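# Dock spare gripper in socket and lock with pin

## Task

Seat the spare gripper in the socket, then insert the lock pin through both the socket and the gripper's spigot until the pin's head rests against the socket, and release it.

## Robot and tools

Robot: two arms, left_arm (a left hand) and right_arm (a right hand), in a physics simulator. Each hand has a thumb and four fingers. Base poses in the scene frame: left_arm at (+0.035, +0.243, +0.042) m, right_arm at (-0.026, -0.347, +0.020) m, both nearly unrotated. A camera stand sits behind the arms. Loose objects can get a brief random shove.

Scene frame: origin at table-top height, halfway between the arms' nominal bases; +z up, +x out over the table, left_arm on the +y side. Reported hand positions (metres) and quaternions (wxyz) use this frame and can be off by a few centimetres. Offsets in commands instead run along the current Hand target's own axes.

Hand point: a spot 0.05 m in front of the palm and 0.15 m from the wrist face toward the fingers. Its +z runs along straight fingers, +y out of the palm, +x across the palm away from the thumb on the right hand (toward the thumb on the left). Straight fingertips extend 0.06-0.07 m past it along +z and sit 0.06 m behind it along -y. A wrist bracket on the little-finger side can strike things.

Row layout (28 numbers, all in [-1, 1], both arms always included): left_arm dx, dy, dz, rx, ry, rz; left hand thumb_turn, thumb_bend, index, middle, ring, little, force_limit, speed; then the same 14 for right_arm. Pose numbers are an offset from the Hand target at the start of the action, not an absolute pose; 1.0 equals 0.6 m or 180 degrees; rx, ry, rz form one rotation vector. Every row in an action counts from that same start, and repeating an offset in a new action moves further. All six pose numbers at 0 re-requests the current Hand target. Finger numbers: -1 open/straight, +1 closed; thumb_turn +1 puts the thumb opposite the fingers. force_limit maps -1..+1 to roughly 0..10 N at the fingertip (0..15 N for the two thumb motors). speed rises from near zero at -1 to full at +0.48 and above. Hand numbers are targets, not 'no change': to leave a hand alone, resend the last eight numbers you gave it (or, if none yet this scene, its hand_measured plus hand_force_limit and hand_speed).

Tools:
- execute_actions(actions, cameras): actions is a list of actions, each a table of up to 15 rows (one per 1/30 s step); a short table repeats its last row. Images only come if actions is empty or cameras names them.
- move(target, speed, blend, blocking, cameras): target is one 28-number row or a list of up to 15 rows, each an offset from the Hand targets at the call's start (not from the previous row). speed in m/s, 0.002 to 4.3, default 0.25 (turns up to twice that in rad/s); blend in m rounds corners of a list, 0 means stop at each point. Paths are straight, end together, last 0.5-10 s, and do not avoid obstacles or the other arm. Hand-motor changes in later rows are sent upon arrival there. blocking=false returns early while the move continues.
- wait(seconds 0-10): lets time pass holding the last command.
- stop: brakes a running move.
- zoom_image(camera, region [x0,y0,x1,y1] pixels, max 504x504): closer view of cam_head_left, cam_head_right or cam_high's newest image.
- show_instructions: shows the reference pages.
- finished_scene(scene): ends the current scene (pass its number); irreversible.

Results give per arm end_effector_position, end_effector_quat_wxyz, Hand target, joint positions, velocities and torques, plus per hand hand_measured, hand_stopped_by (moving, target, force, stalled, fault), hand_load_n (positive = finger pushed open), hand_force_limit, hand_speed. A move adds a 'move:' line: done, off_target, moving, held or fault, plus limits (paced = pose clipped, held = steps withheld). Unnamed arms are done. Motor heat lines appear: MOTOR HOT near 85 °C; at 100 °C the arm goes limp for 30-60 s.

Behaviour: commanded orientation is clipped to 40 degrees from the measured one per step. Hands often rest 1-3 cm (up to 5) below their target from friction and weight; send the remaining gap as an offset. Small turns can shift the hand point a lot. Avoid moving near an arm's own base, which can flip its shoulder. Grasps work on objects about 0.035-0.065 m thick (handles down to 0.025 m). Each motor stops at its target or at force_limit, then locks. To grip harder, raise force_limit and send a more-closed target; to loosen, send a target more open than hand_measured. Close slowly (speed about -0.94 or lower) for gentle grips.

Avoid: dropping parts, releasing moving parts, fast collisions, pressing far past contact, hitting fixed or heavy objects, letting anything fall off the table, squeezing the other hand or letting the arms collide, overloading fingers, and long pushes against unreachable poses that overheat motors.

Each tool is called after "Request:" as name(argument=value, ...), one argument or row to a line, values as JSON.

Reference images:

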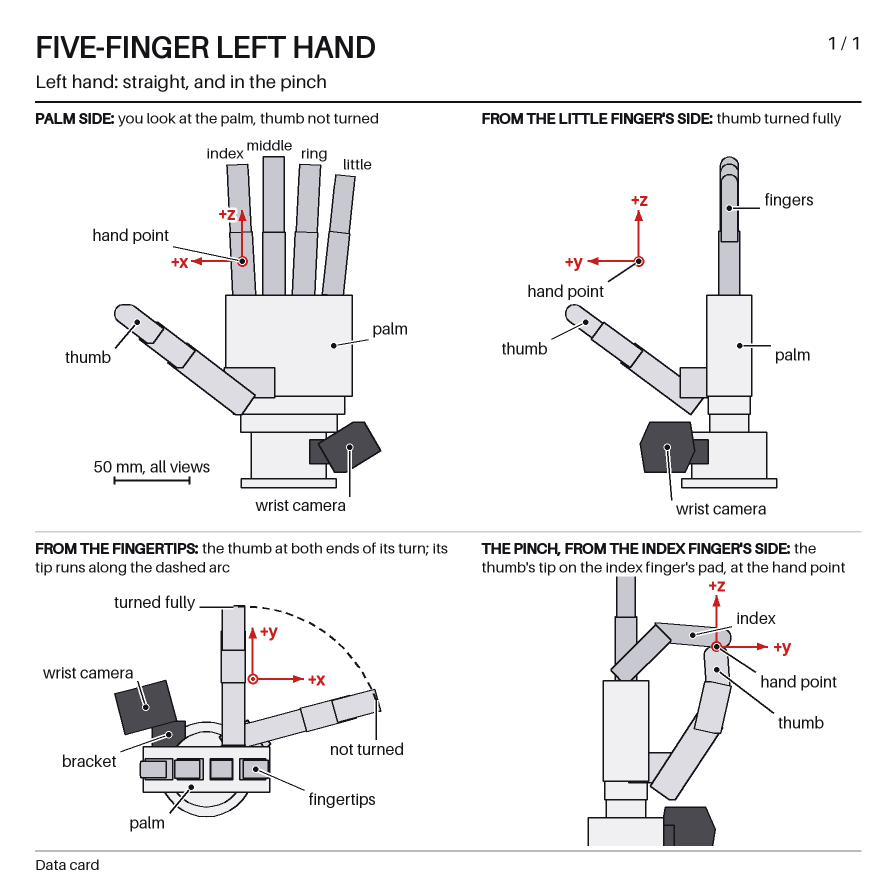

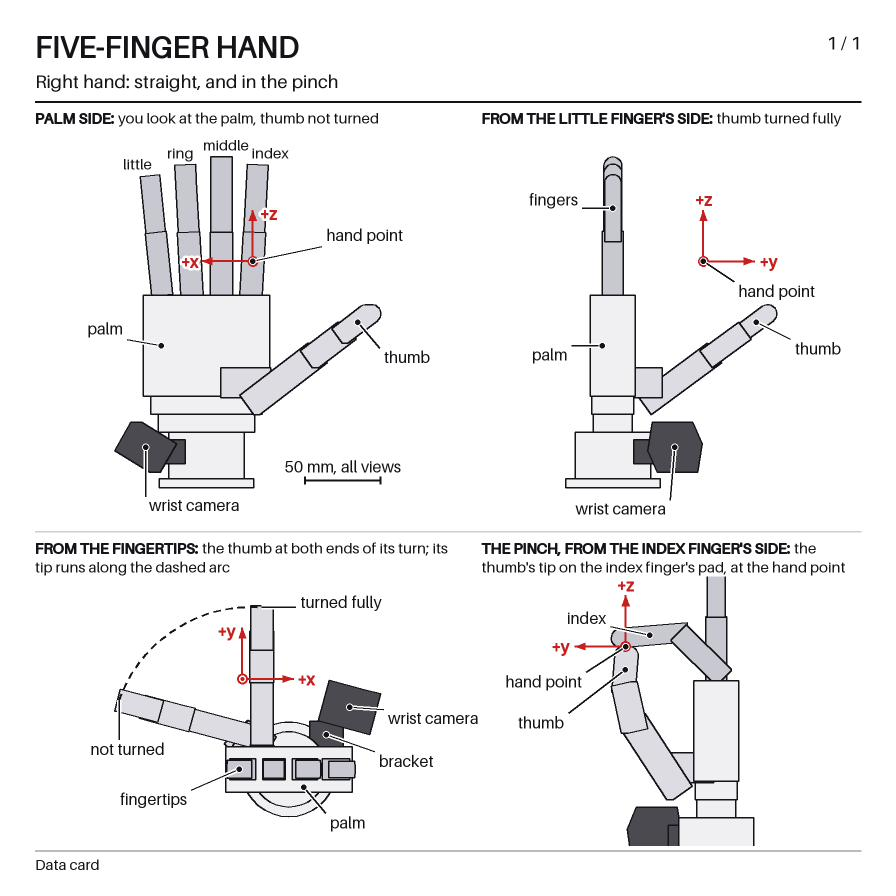

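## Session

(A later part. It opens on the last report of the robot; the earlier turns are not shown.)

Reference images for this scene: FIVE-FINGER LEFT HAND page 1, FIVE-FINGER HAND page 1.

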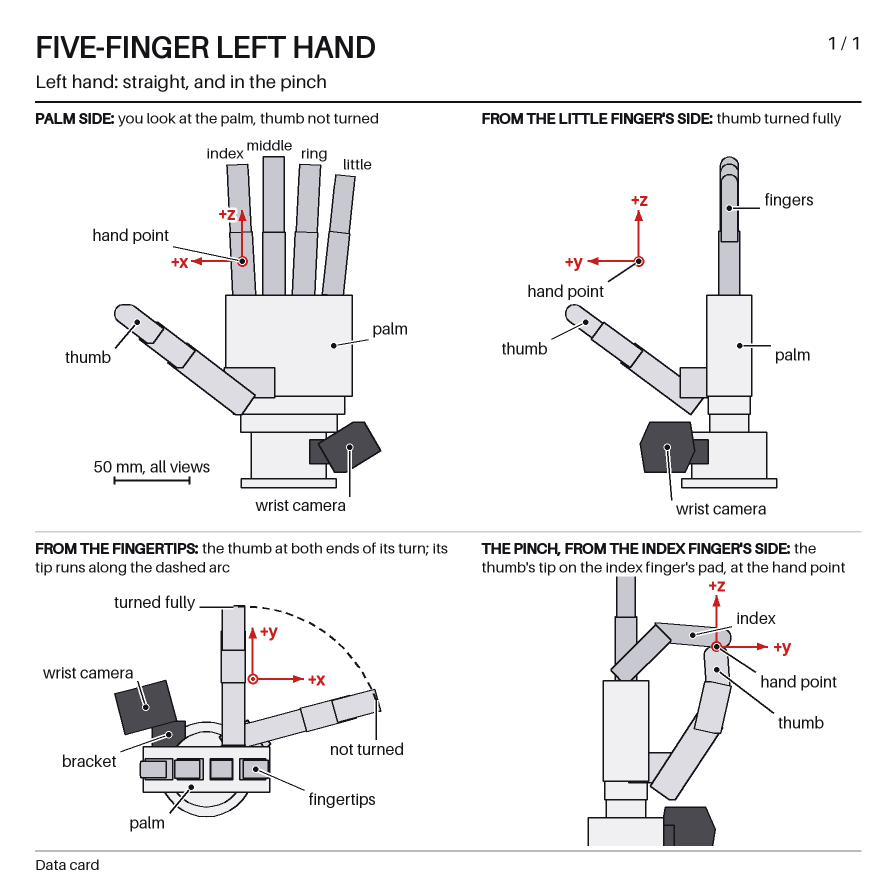

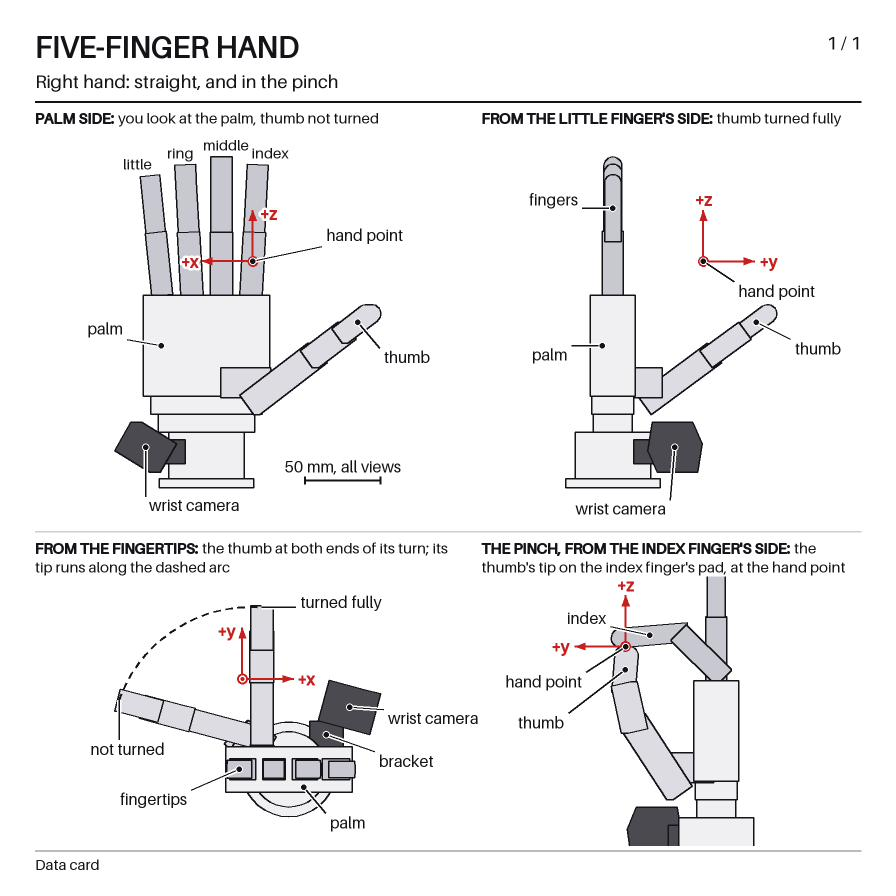

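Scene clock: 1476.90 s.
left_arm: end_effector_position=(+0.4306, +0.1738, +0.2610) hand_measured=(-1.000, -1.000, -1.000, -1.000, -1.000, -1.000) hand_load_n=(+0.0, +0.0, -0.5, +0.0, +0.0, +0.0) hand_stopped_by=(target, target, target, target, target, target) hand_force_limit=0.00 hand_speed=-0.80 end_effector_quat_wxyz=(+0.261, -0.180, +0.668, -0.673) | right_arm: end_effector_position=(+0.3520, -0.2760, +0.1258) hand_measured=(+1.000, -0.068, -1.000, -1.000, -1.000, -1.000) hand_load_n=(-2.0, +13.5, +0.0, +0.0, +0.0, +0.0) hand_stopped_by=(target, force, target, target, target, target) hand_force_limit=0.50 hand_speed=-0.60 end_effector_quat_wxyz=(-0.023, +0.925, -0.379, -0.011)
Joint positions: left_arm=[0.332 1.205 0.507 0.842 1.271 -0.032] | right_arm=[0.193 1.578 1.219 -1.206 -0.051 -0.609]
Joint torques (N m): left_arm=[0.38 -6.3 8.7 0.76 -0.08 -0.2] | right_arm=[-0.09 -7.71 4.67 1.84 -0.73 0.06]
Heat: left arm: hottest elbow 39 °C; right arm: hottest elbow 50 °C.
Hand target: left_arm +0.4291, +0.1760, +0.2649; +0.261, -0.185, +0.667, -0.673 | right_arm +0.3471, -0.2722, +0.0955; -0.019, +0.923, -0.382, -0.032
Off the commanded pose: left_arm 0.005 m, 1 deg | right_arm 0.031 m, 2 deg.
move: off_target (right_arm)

Request:
wait(
  seconds=0.1,
  cameras=["cam_head_left","cam_head_right","cam_high"],
)

Request:
zoom_image(
  camera="cam_head_left",
  region=[466, 240, 506, 290],
)

Request:
zoom_image(
  camera="cam_head_right",
  region=[470, 240, 510, 290],
)

Request:
zoom_image(
  camera="cam_high",
  region=[176, 256, 224, 304],
)

Scene clock: 1483.50 s.
left_arm: end_effector_position=(+0.4306, +0.1738, +0.2610) hand_measured=(-1.000, -1.000, -1.000, -1.000, -1.000, -1.000) hand_load_n=(-0.5, +0.0, +0.0, +0.0, +0.0, +0.0) hand_stopped_by=(target, target, target, target, target, target) hand_force_limit=0.00 hand_speed=-0.80 end_effector_quat_wxyz=(+0.261, -0.180, +0.668, -0.673) | right_arm: end_effector_position=(+0.3521, -0.2760, +0.1258) hand_measured=(+1.000, -0.068, -1.000, -1.000, -1.000, -1.000) hand_load_n=(-2.0, +13.0, +0.0, +0.0, +0.0, +0.0) hand_stopped_by=(target, force, target, target, target, target) hand_force_limit=0.50 hand_speed=-0.60 end_effector_quat_wxyz=(-0.023, +0.925, -0.379, -0.011)
Joint positions: left_arm=[0.332 1.205 0.507 0.842 1.271 -0.032] | right_arm=[0.193 1.578 1.219 -1.206 -0.051 -0.61]
Joint torques (N m): left_arm=[0.38 -6.24 8.69 0.79 -0.08 -0.2] | right_arm=[-0.44 -7.88 4.7 1.77 -0.73 0.05]
Heat: left arm: hottest elbow 39 °C; right arm: hottest elbow 50 °C.
Hand target: left_arm +0.4291, +0.1760, +0.2649; +0.261, -0.185, +0.667, -0.673 | right_arm +0.3472, -0.2722, +0.0954; -0.019, +0.923, -0.382, -0.032
Off the commanded pose: left_arm 0.005 m, 1 deg | right_arm 0.031 m, 2 deg.
wait: 0.10 s; at rest from the start

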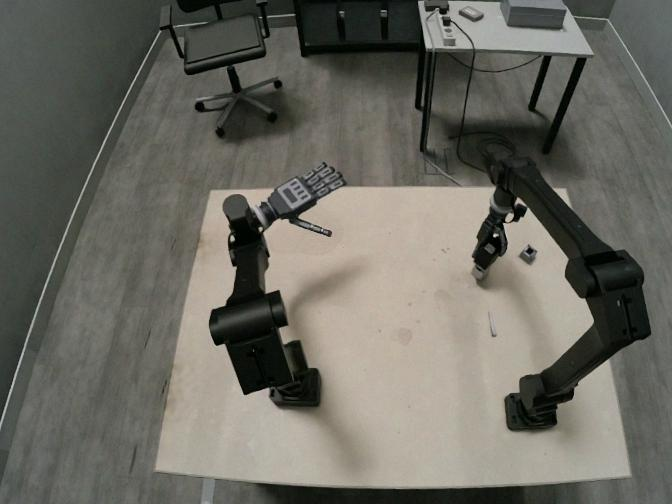

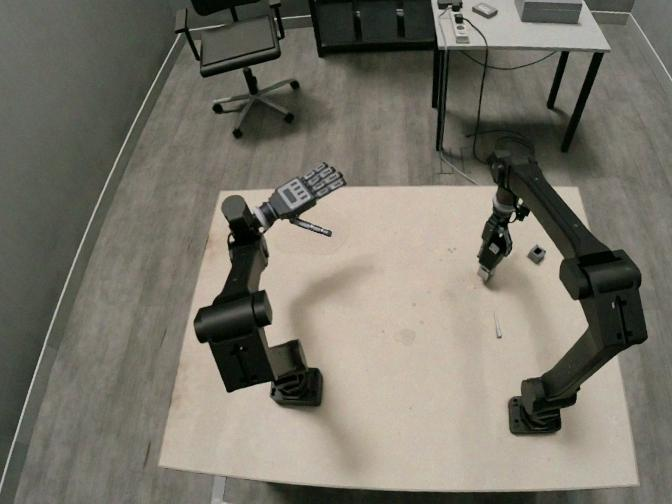

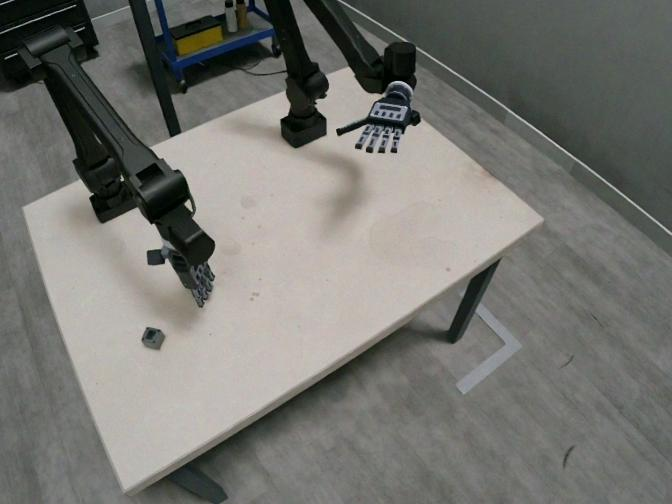

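Scaled by 10.080 from the camera's 672x504 image, which has a finer 960x720 frame.

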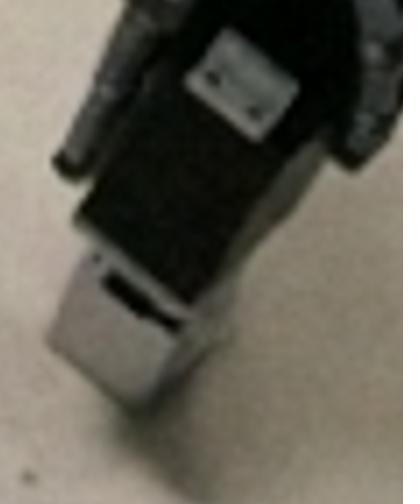

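Scaled by 10.080 from the camera's 672x504 image, which has a finer 960x720 frame.

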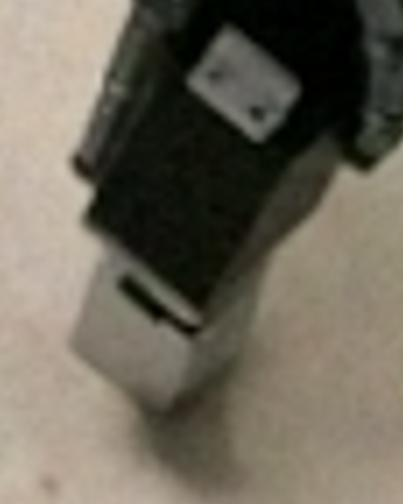

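Scaled by 10.500 from the camera's 672x504 image, which has a finer 960x720 frame.

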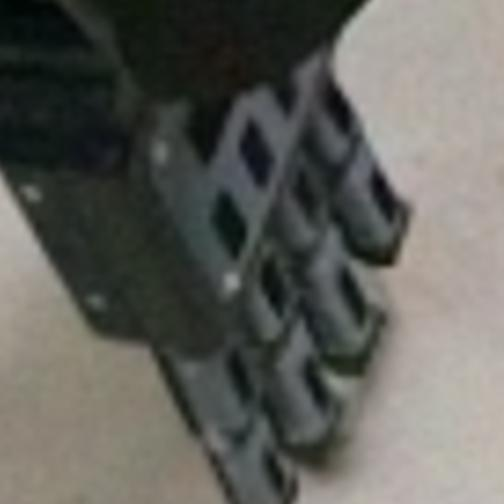

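Request:
zoom_image(
  camera="cam_high",
  region=[136, 320, 168, 352],
)

Request:
zoom_image(
  camera="cam_head_left",
  region=[512, 235, 544, 267],
)

Scaled by 15.750 from the camera's 672x504 image, which has a finer 960x720 frame.

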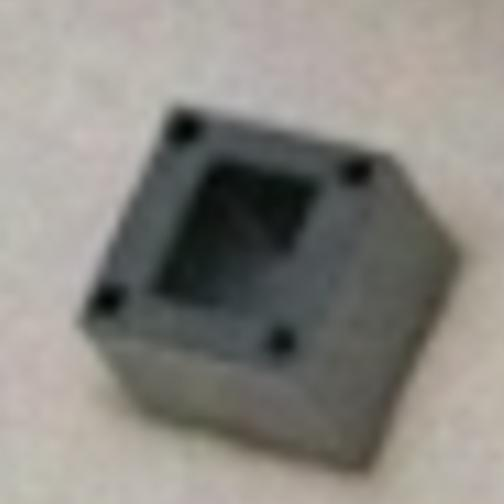

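Scaled by 15.750 from the camera's 672x504 image, which has a finer 960x720 frame.

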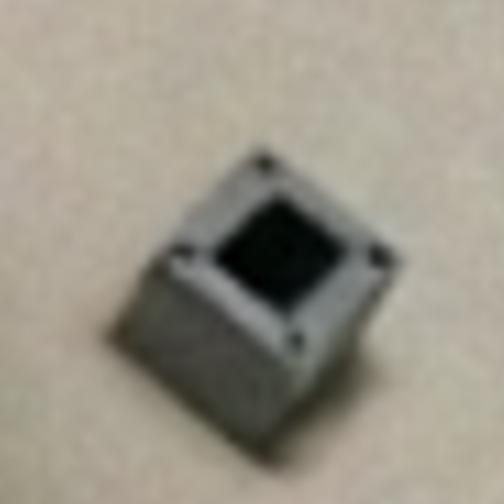

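Request:
zoom_image(
  camera="cam_head_left",
  region=[472, 238, 502, 272],
)

Scaled by 14.824 from the camera's 672x504 image, which has a finer 960x720 frame.

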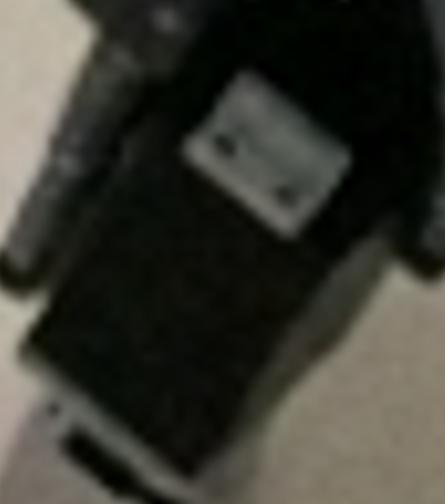

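Request:
move(
  target=[
    [0,0,0,0,0,0,-1,-1,-1,-1,-1,-1,0,-0.8, 0.0049,-0.0154,-0.1248,0,0,0,1,0.92,-1,-1,-1,-1,0.95,-0.5],
    [0,0,0,0,0,0,-1,-1,-1,-1,-1,-1,0,-0.8, -0.0037,-0.0045,-0.0965,0,0,0,1,0.92,-1,-1,-1,-1,0.95,-0.5],
  ],
  speed=0.12,
  cameras=["cam_head_left","cam_head_right","cam_high"],
)

Request:
zoom_image(
  camera="cam_head_left",
  region=[464, 228, 504, 283],
)

Request:
zoom_image(
  camera="cam_head_right",
  region=[468, 228, 508, 283],
)

Scene clock: 1547.50 s.
left_arm: end_effector_position=(+0.4306, +0.1738, +0.2610) hand_measured=(-1.000, -1.000, -1.000, -1.000, -1.000, -1.000) hand_load_n=(+0.0, +0.0, -0.5, +0.0, +0.0, +0.0) hand_stopped_by=(target, target, target, target, target, target) hand_force_limit=0.00 hand_speed=-0.80 end_effector_quat_wxyz=(+0.261, -0.180, +0.668, -0.673) | right_arm: end_effector_position=(+0.3457, -0.2750, +0.1489) hand_measured=(+1.000, -0.056, -1.000, -1.000, -1.000, -1.000) hand_load_n=(+1.0, +17.5, +0.0, +0.0, +0.0, +0.0) hand_stopped_by=(target, force, target, target, target, target) hand_force_limit=0.95 hand_speed=-0.50 end_effector_quat_wxyz=(-0.011, +0.924, -0.379, -0.040)
Joint positions: left_arm=[0.332 1.205 0.507 0.842 1.271 -0.032] | right_arm=[0.193 1.588 1.282 -1.321 -0.063 -0.61]
Joint torques (N m): left_arm=[0.44 -6.24 8.69 0.77 -0.08 -0.21] | right_arm=[-0.38 -11.69 8.32 0.31 -0.23 0.05]
Heat: left arm: hottest elbow 39 °C; right arm: hottest elbow 47 °C.
Hand target: left_arm +0.4291, +0.1760, +0.2649; +0.261, -0.185, +0.667, -0.673 | right_arm +0.3500, -0.2722, +0.1534; -0.019, +0.923, -0.382, -0.032
Off the commanded pose: left_arm 0.005 m, 1 deg | right_arm 0.007 m, 1 deg.
move: done

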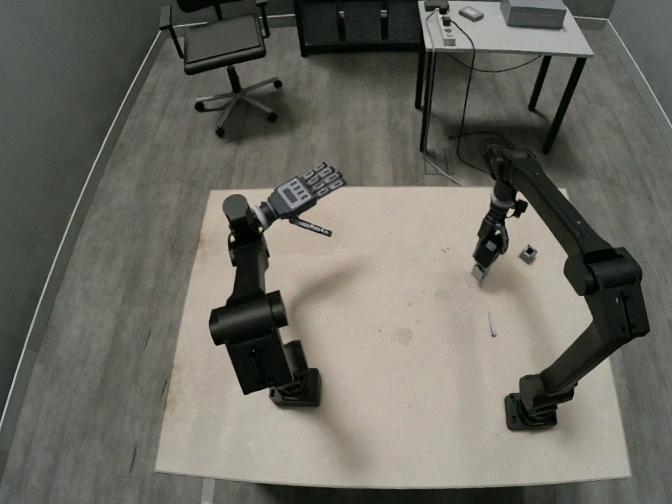

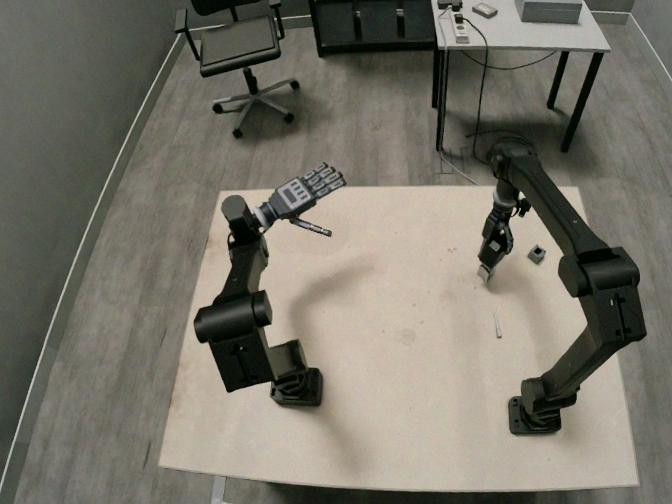

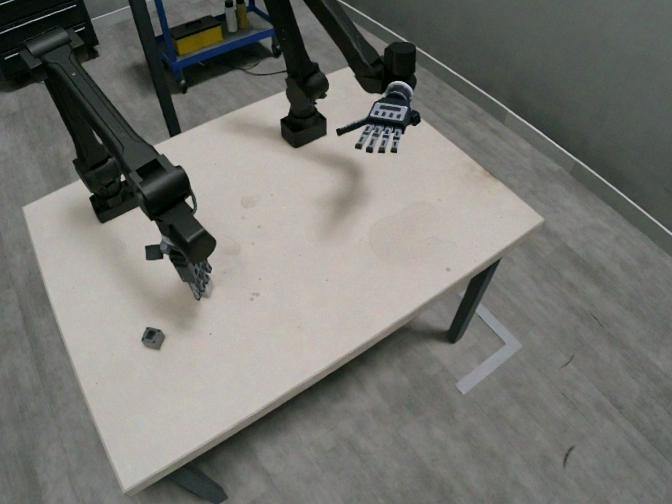

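Scaled by 9.164 from the camera's 672x504 image, which has a finer 960x720 frame.

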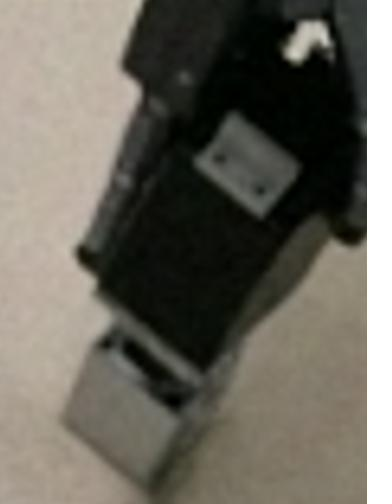

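Scaled by 9.164 from the camera's 672x504 image, which has a finer 960x720 frame.

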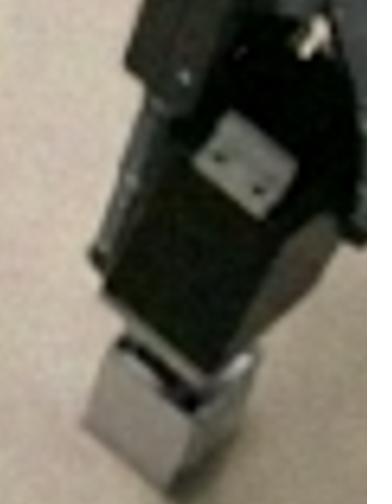

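Request:
zoom_image(
  camera="cam_head_left",
  region=[472, 244, 504, 276],
)

Request:
zoom_image(
  camera="cam_head_right",
  region=[476, 244, 508, 276],
)

Request:
zoom_image(
  camera="cam_high",
  region=[180, 262, 220, 302],
)

Scaled by 15.750 from the camera's 672x504 image, which has a finer 960x720 frame.

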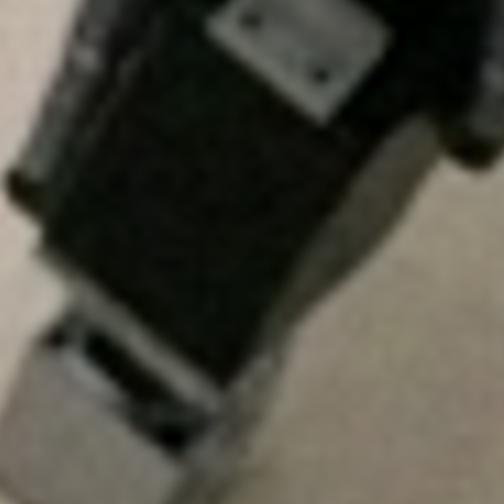

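Scaled by 15.750 from the camera's 672x504 image, which has a finer 960x720 frame.

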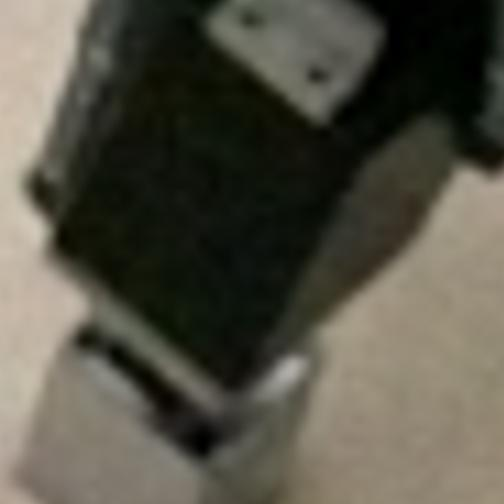

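Scaled by 12.600 from the camera's 672x504 image, which has a finer 960x720 frame.

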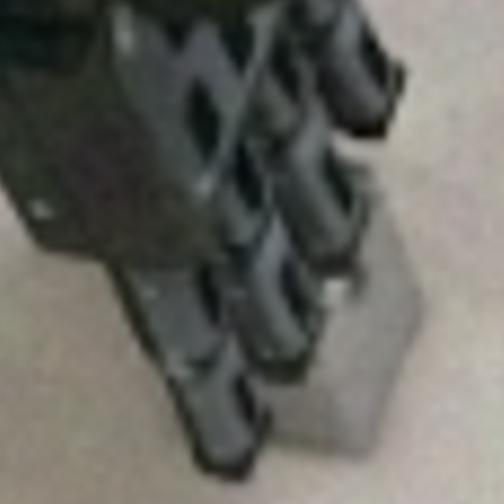

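Request:
move(
  target=[
    [0,0,0,0,0,0,-1,-1,-1,-1,-1,-1,0,-0.8, 0.1145,0.0678,-0.0287,0.0033,0.0261,0,1,0.92,-1,-1,-1,-1,0.95,-0.5],
    [0,0,0,0,0,0,-1,-1,-1,-1,-1,-1,0,-0.8, 0.1225,0.069,0.0793,0.0033,0.0261,0,1,0.92,-1,-1,-1,-1,0.95,-0.5],
  ],
  speed=0.1,
  cameras=["cam_head_left","cam_head_right","cam_high"],
)

Request:
zoom_image(
  camera="cam_head_left",
  region=[480, 228, 530, 288],
)

Request:
zoom_image(
  camera="cam_high",
  region=[140, 270, 200, 330],
)

Scene clock: 1619.57 s.
left_arm: end_effector_position=(+0.4306, +0.1738, +0.2610) hand_measured=(-1.000, -1.000, -1.000, -1.000, -1.000, -1.000) hand_load_n=(+0.0, +0.0, +0.0, +0.0, +0.0, +0.0) hand_stopped_by=(target, target, target, target, target, target) hand_force_limit=0.00 hand_speed=-0.80 end_effector_quat_wxyz=(+0.261, -0.180, +0.668, -0.673) | right_arm: end_effector_position=(+0.3638, -0.3440, +0.0985) hand_measured=(+1.000, -0.056, -1.000, -1.000, -1.000, -1.000) hand_load_n=(+1.0, +17.0, +0.0, +0.0, +0.0, +0.0) hand_stopped_by=(target, force, target, target, target, target) hand_force_limit=0.95 hand_speed=-0.50 end_effector_quat_wxyz=(-0.005, +0.924, -0.382, +0.000)
Joint positions: left_arm=[0.332 1.205 0.507 0.842 1.271 -0.032] | right_arm=[0.058 1.614 1.186 -1.138 -0.009 -0.738]
Joint torques (N m): left_arm=[0.38 -6.3 8.69 0.76 -0.08 -0.21] | right_arm=[-2.02 -10.99 8.24 0.5 0.04 -0.17]
Heat: left arm: hottest elbow 39 °C; right arm: hottest elbow 49 °C.
Hand target: left_arm +0.4291, +0.1760, +0.2649; +0.261, -0.185, +0.667, -0.673 | right_arm +0.3705, -0.3505, +0.1001; -0.008, +0.924, -0.383, +0.008
Off the commanded pose: left_arm 0.005 m, 1 deg | right_arm 0.009 m, 1 deg.
move: done

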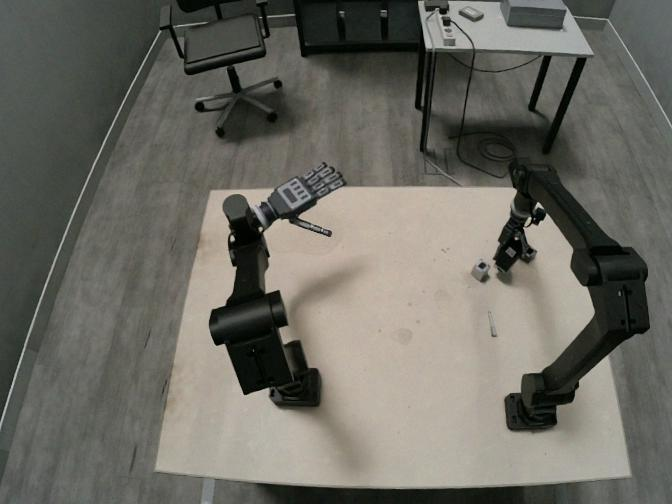

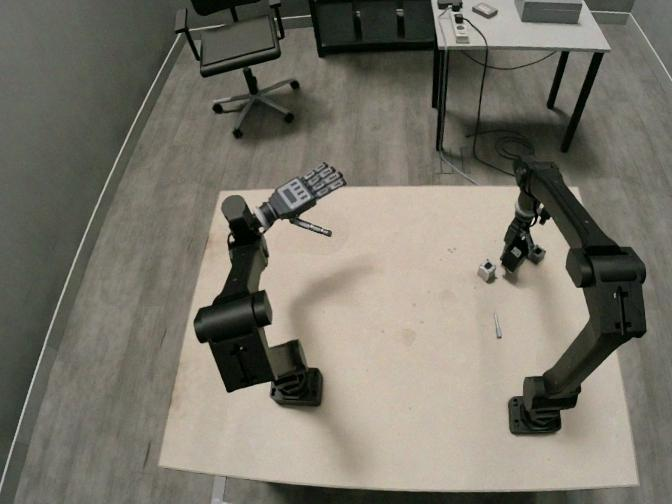

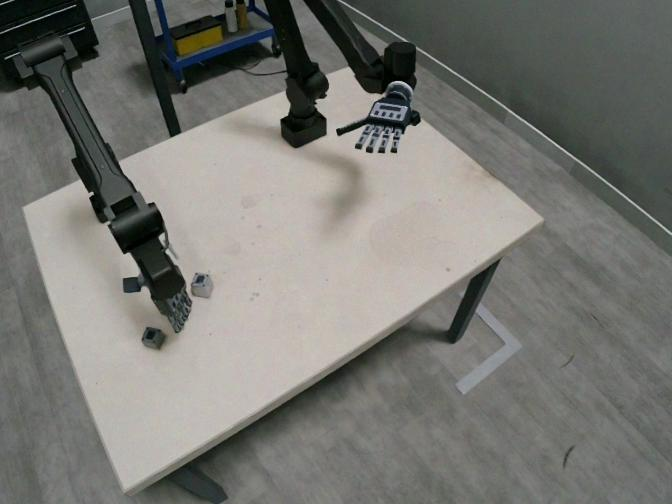

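Scaled by 8.400 from the camera's 672x504 image, which has a finer 960x720 frame.

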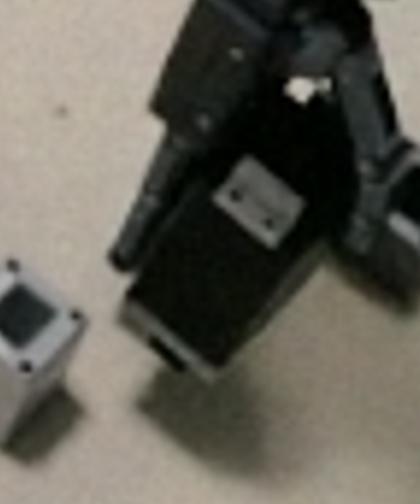

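Scaled by 8.400 from the camera's 672x504 image, which has a finer 960x720 frame.

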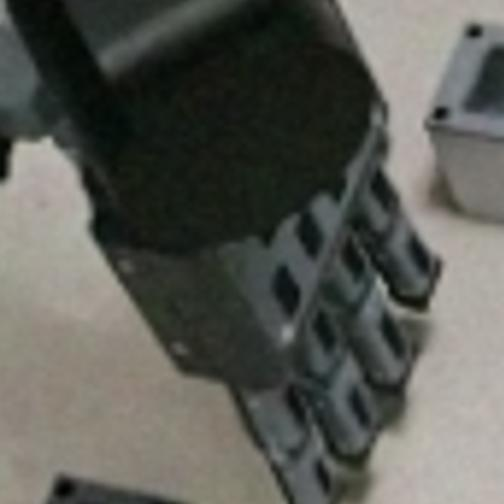

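Request:
zoom_image(
  camera="cam_head_left",
  region=[490, 252, 514, 280],
)

Request:
zoom_image(
  camera="cam_head_right",
  region=[496, 252, 520, 280],
)

Scaled by 18.000 from the camera's 672x504 image, which has a finer 960x720 frame.

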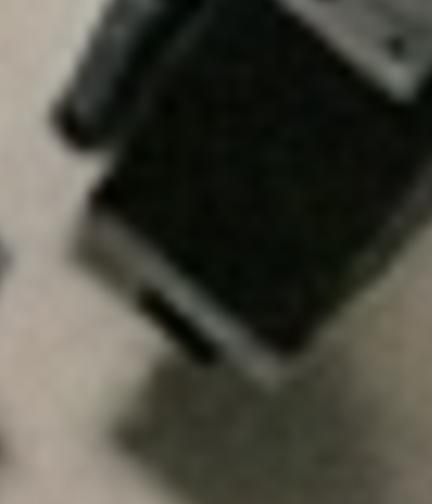

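Scaled by 18.000 from the camera's 672x504 image, which has a finer 960x720 frame.

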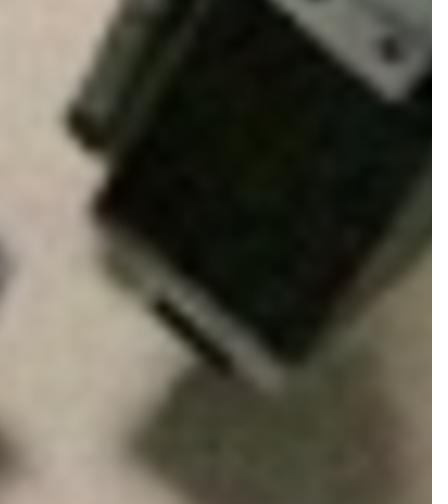

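Request:
move(
  target=[0,0,0,0,0,0,-1,-1,-1,-1,-1,-1,0,-0.8, 0,0,0.02,0,0,0,1,0.92,-1,-1,-1,-1,0.95,-0.5],
  speed=0.05,
)

Scene clock: 1651.63 s.
left_arm: end_effector_position=(+0.4306, +0.1738, +0.2610) hand_measured=(-1.000, -1.000, -1.000, -1.000, -1.000, -1.000) hand_load_n=(-0.5, -0.5, +0.0, +0.0, +0.0, +0.0) hand_stopped_by=(target, target, target, target, target, target) hand_force_limit=0.00 hand_speed=-0.80 end_effector_quat_wxyz=(+0.261, -0.180, +0.668, -0.673) | right_arm: end_effector_position=(+0.3649, -0.3440, +0.0883) hand_measured=(+1.000, -0.056, -1.000, -1.000, -1.000, -1.000) hand_load_n=(+1.0, +17.0, +0.5, +0.0, +0.0, +0.0) hand_stopped_by=(target, force, target, target, target, target) hand_force_limit=0.95 hand_speed=-0.50 end_effector_quat_wxyz=(-0.006, +0.924, -0.382, +0.002)
Joint positions: left_arm=[0.332 1.205 0.507 0.842 1.271 -0.032] | right_arm=[0.058 1.625 1.171 -1.107 -0.009 -0.738]
Joint torques (N m): left_arm=[0.44 -6.24 8.7 0.76 -0.08 -0.21] | right_arm=[-2.02 -10.64 7.99 0.47 0.04 -0.18]
Heat: left arm: hottest elbow 39 °C; right arm: hottest elbow 52 °C.
Hand target: left_arm +0.4291, +0.1760, +0.2649; +0.261, -0.185, +0.667, -0.673 | right_arm +0.3707, -0.3503, +0.0881; -0.008, +0.924, -0.383, +0.008
Off the commanded pose: left_arm 0.005 m, 1 deg | right_arm 0.009 m, 1 deg.
move: done

Request:
move(
  target=[0,0,0,0,0,0,-1,-1,-1,-1,-1,-1,0,-0.8, 0,0,0.0083,0,0,0,1,0.92,-1,-1,-1,-1,0.95,-0.5],
  speed=0.05,
  cameras=["cam_head_left","cam_head_right"],
)

Request:
zoom_image(
  camera="cam_head_left",
  region=[488, 248, 516, 284],
)

Request:
zoom_image(
  camera="cam_head_right",
  region=[494, 248, 522, 284],
)

Scene clock: 1657.93 s.
left_arm: end_effector_position=(+0.4306, +0.1738, +0.2610) hand_measured=(-1.000, -1.000, -1.000, -1.000, -1.000, -1.000) hand_load_n=(+0.0, +0.0, +0.0, +0.0, +0.0, +0.0) hand_stopped_by=(target, target, target, target, target, target) hand_force_limit=0.00 hand_speed=-0.80 end_effector_quat_wxyz=(+0.261, -0.180, +0.668, -0.673) | right_arm: end_effector_position=(+0.3654, -0.3439, +0.0838) hand_measured=(+1.000, -0.056, -1.000, -1.000, -1.000, -1.000) hand_load_n=(+1.0, +17.0, +0.0, +0.0, +0.0, +0.0) hand_stopped_by=(target, force, target, target, target, target) hand_force_limit=0.95 hand_speed=-0.50 end_effector_quat_wxyz=(-0.006, +0.924, -0.382, +0.003)
Joint positions: left_arm=[0.332 1.205 0.507 0.842 1.271 -0.032] | right_arm=[0.058 1.63 1.165 -1.094 -0.009 -0.738]
Joint torques (N m): left_arm=[0.32 -6.3 8.69 0.79 -0.08 -0.2] | right_arm=[-1.96 -10.58 7.91 0.61 0.03 -0.18]
Heat: left arm: hottest elbow 39 °C; right arm: hottest elbow 51 °C.
Hand target: left_arm +0.4291, +0.1760, +0.2649; +0.261, -0.185, +0.667, -0.673 | right_arm +0.3710, -0.3503, +0.0832; -0.008, +0.924, -0.383, +0.008
Off the commanded pose: left_arm 0.005 m, 1 deg | right_arm 0.008 m, 1 deg.
move: done
Images, in order (width x height): cam_head_left 672x504, cam_head_right 672x504.

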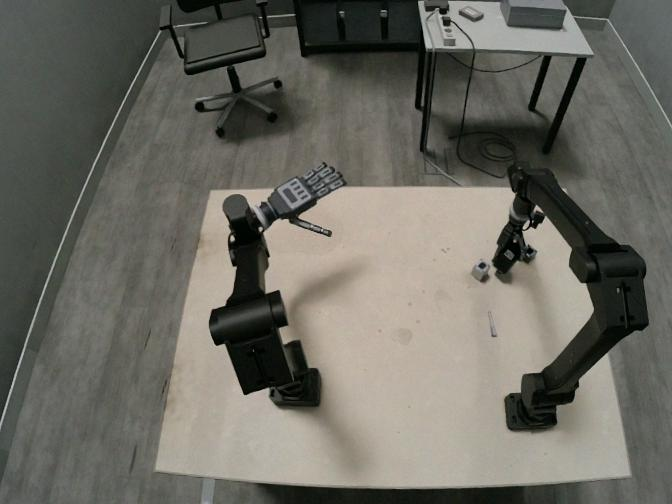

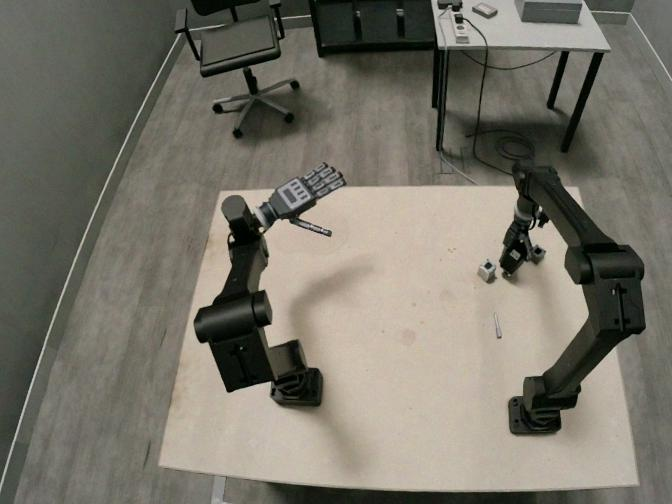

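Scaled by 14.000 from the camera's 672x504 image, which has a finer 960x720 frame.

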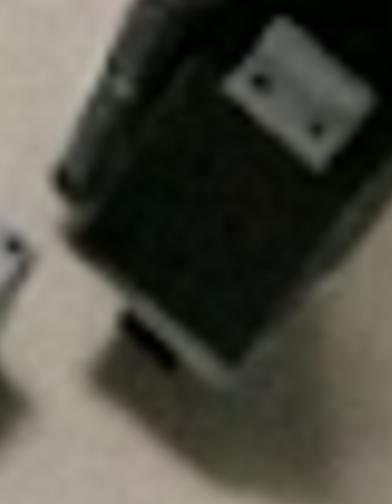

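Scaled by 14.000 from the camera's 672x504 image, which has a finer 960x720 frame.

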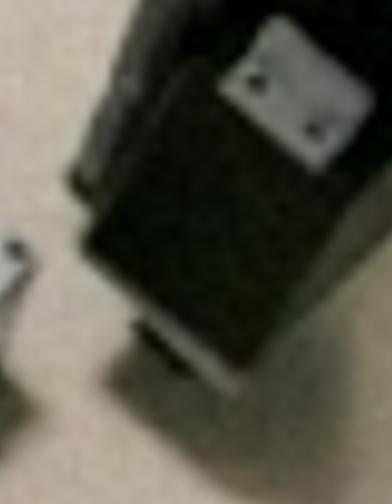

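Request:
move(
  target=[0,0,0,0,0,0,-1,-1,-1,-1,-1,-1,0,-0.8, 0,0,0.01,0,0,0,1,0.92,-1,-1,-1,-1,0.95,-0.5],
  speed=0.05,
)

Scene clock: 1668.37 s.
left_arm: end_effector_position=(+0.4306, +0.1738, +0.2610) hand_measured=(-1.000, -1.000, -1.000, -1.000, -1.000, -1.000) hand_load_n=(+0.0, +0.0, +0.0, +0.0, +0.0, +0.0) hand_stopped_by=(target, target, target, target, target, target) hand_force_limit=0.00 hand_speed=-0.80 end_effector_quat_wxyz=(+0.261, -0.180, +0.668, -0.673) | right_arm: end_effector_position=(+0.3672, -0.3438, +0.0827) hand_measured=(+1.000, -0.056, -1.000, -1.000, -1.000, -1.000) hand_load_n=(+1.0, +17.5, +0.0, +0.0, +0.0, +0.0) hand_stopped_by=(target, force, target, target, target, target) hand_force_limit=0.95 hand_speed=-0.50 end_effector_quat_wxyz=(-0.008, +0.924, -0.382, +0.006)
Joint positions: left_arm=[0.332 1.205 0.507 0.842 1.271 -0.032] | right_arm=[0.058 1.631 1.163 -1.085 -0.009 -0.738]
Joint torques (N m): left_arm=[0.38 -6.24 8.69 0.76 -0.08 -0.21] | right_arm=[-1.9 -10.4 7.32 0.73 0.03 -0.17]
Heat: left arm: hottest elbow 39 °C; right arm: hottest elbow 51 °C.
Hand target: left_arm +0.4291, +0.1760, +0.2649; +0.261, -0.185, +0.667, -0.673 | right_arm +0.3709, -0.3502, +0.0772; -0.008, +0.924, -0.383, +0.008
Off the commanded pose: left_arm 0.005 m, 1 deg | right_arm 0.009 m, 0 deg.
move: done

Request:
move(
  target=[0,0,0,0,0,0,-1,-1,-1,-1,-1,-1,0,-0.8, 0,0,0,0,0,0,1,-0.14,-1,-1,-1,-1,0.95,-0.85],
  speed=0.05,
  cameras=["cam_head_left","cam_head_right"],
)

Request:
zoom_image(
  camera="cam_head_left",
  region=[488, 240, 524, 284],
)

Request:
zoom_image(
  camera="cam_head_right",
  region=[494, 240, 530, 284],
)

Scene clock: 1676.20 s.
left_arm: end_effector_position=(+0.4306, +0.1738, +0.2610) hand_measured=(-1.000, -1.000, -1.000, -1.000, -1.000, -1.000) hand_load_n=(-0.5, +0.0, +0.0, -0.5, +0.0, +0.0) hand_stopped_by=(target, target, target, target, target, target) hand_force_limit=0.00 hand_speed=-0.80 end_effector_quat_wxyz=(+0.261, -0.180, +0.668, -0.673) | right_arm: end_effector_position=(+0.3684, -0.3438, +0.0824) hand_measured=(+1.000, -0.140, -1.000, -1.000, -1.000, -1.000) hand_load_n=(+0.0, +0.0, +0.0, +0.0, +0.0, +0.0) hand_stopped_by=(target, target, target, target, target, target) hand_force_limit=0.95 hand_speed=-0.85 end_effector_quat_wxyz=(-0.009, +0.924, -0.382, +0.008)
Joint positions: left_arm=[0.332 1.205 0.507 0.842 1.271 -0.032] | right_arm=[0.058 1.631 1.163 -1.081 -0.009 -0.738]
Joint torques (N m): left_arm=[0.38 -6.3 8.69 0.79 -0.08 -0.21] | right_arm=[-1.79 -10.29 7.36 0.62 0.02 -0.18]
Heat: left arm: hottest elbow 39 °C; right arm: hottest elbow 51 °C.
Hand target: left_arm +0.4291, +0.1760, +0.2649; +0.261, -0.185, +0.667, -0.673 | right_arm +0.3710, -0.3502, +0.0772; -0.008, +0.924, -0.383, +0.008
Off the commanded pose: left_arm 0.005 m, 1 deg | right_arm 0.009 m, 0 deg.
move: done
Images, in order (width x height): cam_head_left 672x504, cam_head_right 672x504.

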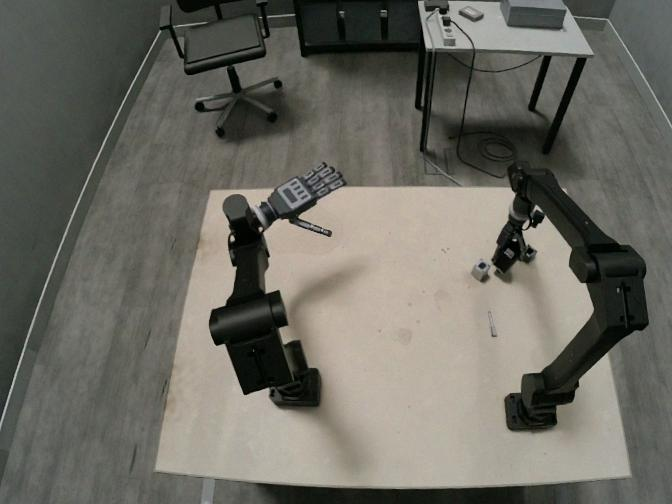

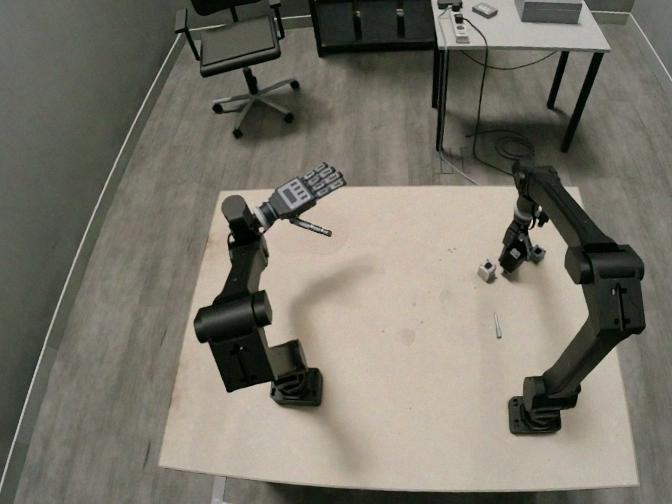

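Scaled by 11.455 from the camera's 672x504 image, which has a finer 960x720 frame.

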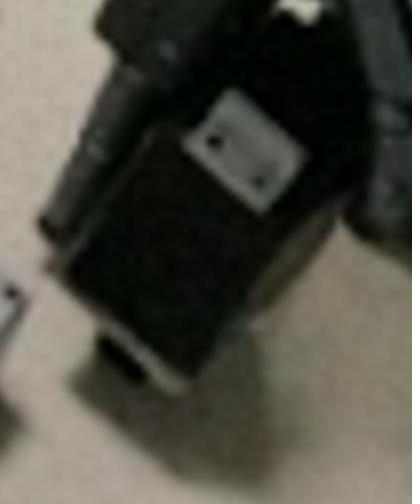

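Scaled by 11.455 from the camera's 672x504 image, which has a finer 960x720 frame.

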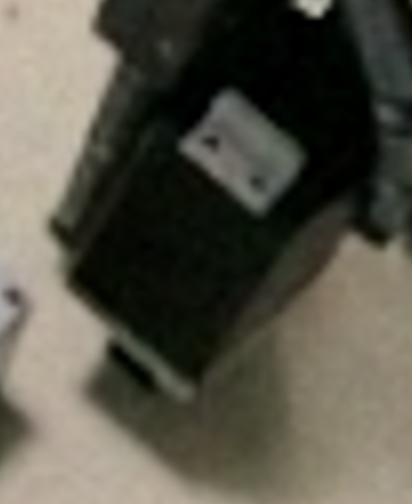

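Request:
move(
  target=[0,0,0,0,0,0,-1,-1,-1,-1,-1,-1,0,-0.8, -0.017,-0.0075,-0.0008,-0.0072,-0.0025,0,1,-0.22,-1,-1,-1,-1,0.95,-0.8],
  speed=0.04,
)

Scene clock: 1696.00 s.
left_arm: end_effector_position=(+0.4306, +0.1738, +0.2610) hand_measured=(-1.000, -1.000, -1.000, -1.000, -1.000, -1.000) hand_load_n=(+0.0, +0.0, +0.0, +0.0, +0.0, +0.0) hand_stopped_by=(target, target, target, target, target, target) hand_force_limit=0.00 hand_speed=-0.80 end_effector_quat_wxyz=(+0.261, -0.180, +0.668, -0.673) | right_arm: end_effector_position=(+0.3683, -0.3450, +0.0809) hand_measured=(+1.000, -0.220, -1.000, -1.000, -1.000, -1.000) hand_load_n=(+0.0, +0.0, +0.0, +0.0, +0.0, +0.0) hand_stopped_by=(target, target, target, target, target, target) hand_force_limit=0.95 hand_speed=-0.80 end_effector_quat_wxyz=(-0.005, +0.924, -0.383, +0.008)
Joint positions: left_arm=[0.332 1.205 0.507 0.842 1.271 -0.032] | right_arm=[0.058 1.635 1.163 -1.08 -0.003 -0.737]
Joint torques (N m): left_arm=[0.32 -6.24 8.69 0.77 -0.08 -0.2] | right_arm=[0.38 -10.17 7.87 -0.13 0.2 0.08]
Heat: left arm: hottest elbow 39 °C; right arm: hottest elbow 51 °C.
Hand target: left_arm +0.4291, +0.1760, +0.2649; +0.261, -0.185, +0.667, -0.673 | right_arm +0.3670, -0.3399, +0.0776; +0.001, +0.924, -0.383, +0.000
Off the commanded pose: left_arm 0.005 m, 1 deg | right_arm 0.006 m, 1 deg.
move: done

Request:
move(
  target=[0,0,0,0,0,0,-1,-1,-1,-1,-1,-1,0,-0.8, -0.0141,-0.0047,-0.001,0,-0.002,0,1,-0.22,-1,-1,-1,-1,0.95,-0.8],
  speed=0.04,
)

Scene clock: 1700.53 s.
left_arm: end_effector_position=(+0.4306, +0.1738, +0.2610) hand_measured=(-1.000, -1.000, -1.000, -1.000, -1.000, -1.000) hand_load_n=(+0.0, +0.0, +0.0, +0.0, +0.0, +0.0) hand_stopped_by=(target, target, target, target, target, target) hand_force_limit=0.00 hand_speed=-0.80 end_effector_quat_wxyz=(+0.261, -0.180, +0.668, -0.673) | right_arm: end_effector_position=(+0.3670, -0.3393, +0.0811) hand_measured=(+1.000, -0.220, -1.000, -1.000, -1.000, -1.000) hand_load_n=(+0.0, +0.0, +0.0, +0.0, +0.0, +0.0) hand_stopped_by=(target, target, target, target, target, target) hand_force_limit=0.95 hand_speed=-0.80 end_effector_quat_wxyz=(-0.005, +0.923, -0.384, +0.006)
Joint positions: left_arm=[0.332 1.205 0.507 0.842 1.271 -0.032] | right_arm=[0.07 1.635 1.163 -1.083 -0.003 -0.721]
Joint torques (N m): left_arm=[0.38 -6.24 8.7 0.77 -0.08 -0.2] | right_arm=[1.03 -10.58 7.32 -0.12 -0.01 0.11]
Heat: left arm: hottest elbow 39 °C; right arm: hottest elbow 51 °C.
Hand target: left_arm +0.4291, +0.1760, +0.2649; +0.261, -0.185, +0.667, -0.673 | right_arm +0.3630, -0.3318, +0.0782; -0.001, +0.924, -0.383, -0.003
Off the commanded pose: left_arm 0.005 m, 1 deg | right_arm 0.009 m, 1 deg.
move: done


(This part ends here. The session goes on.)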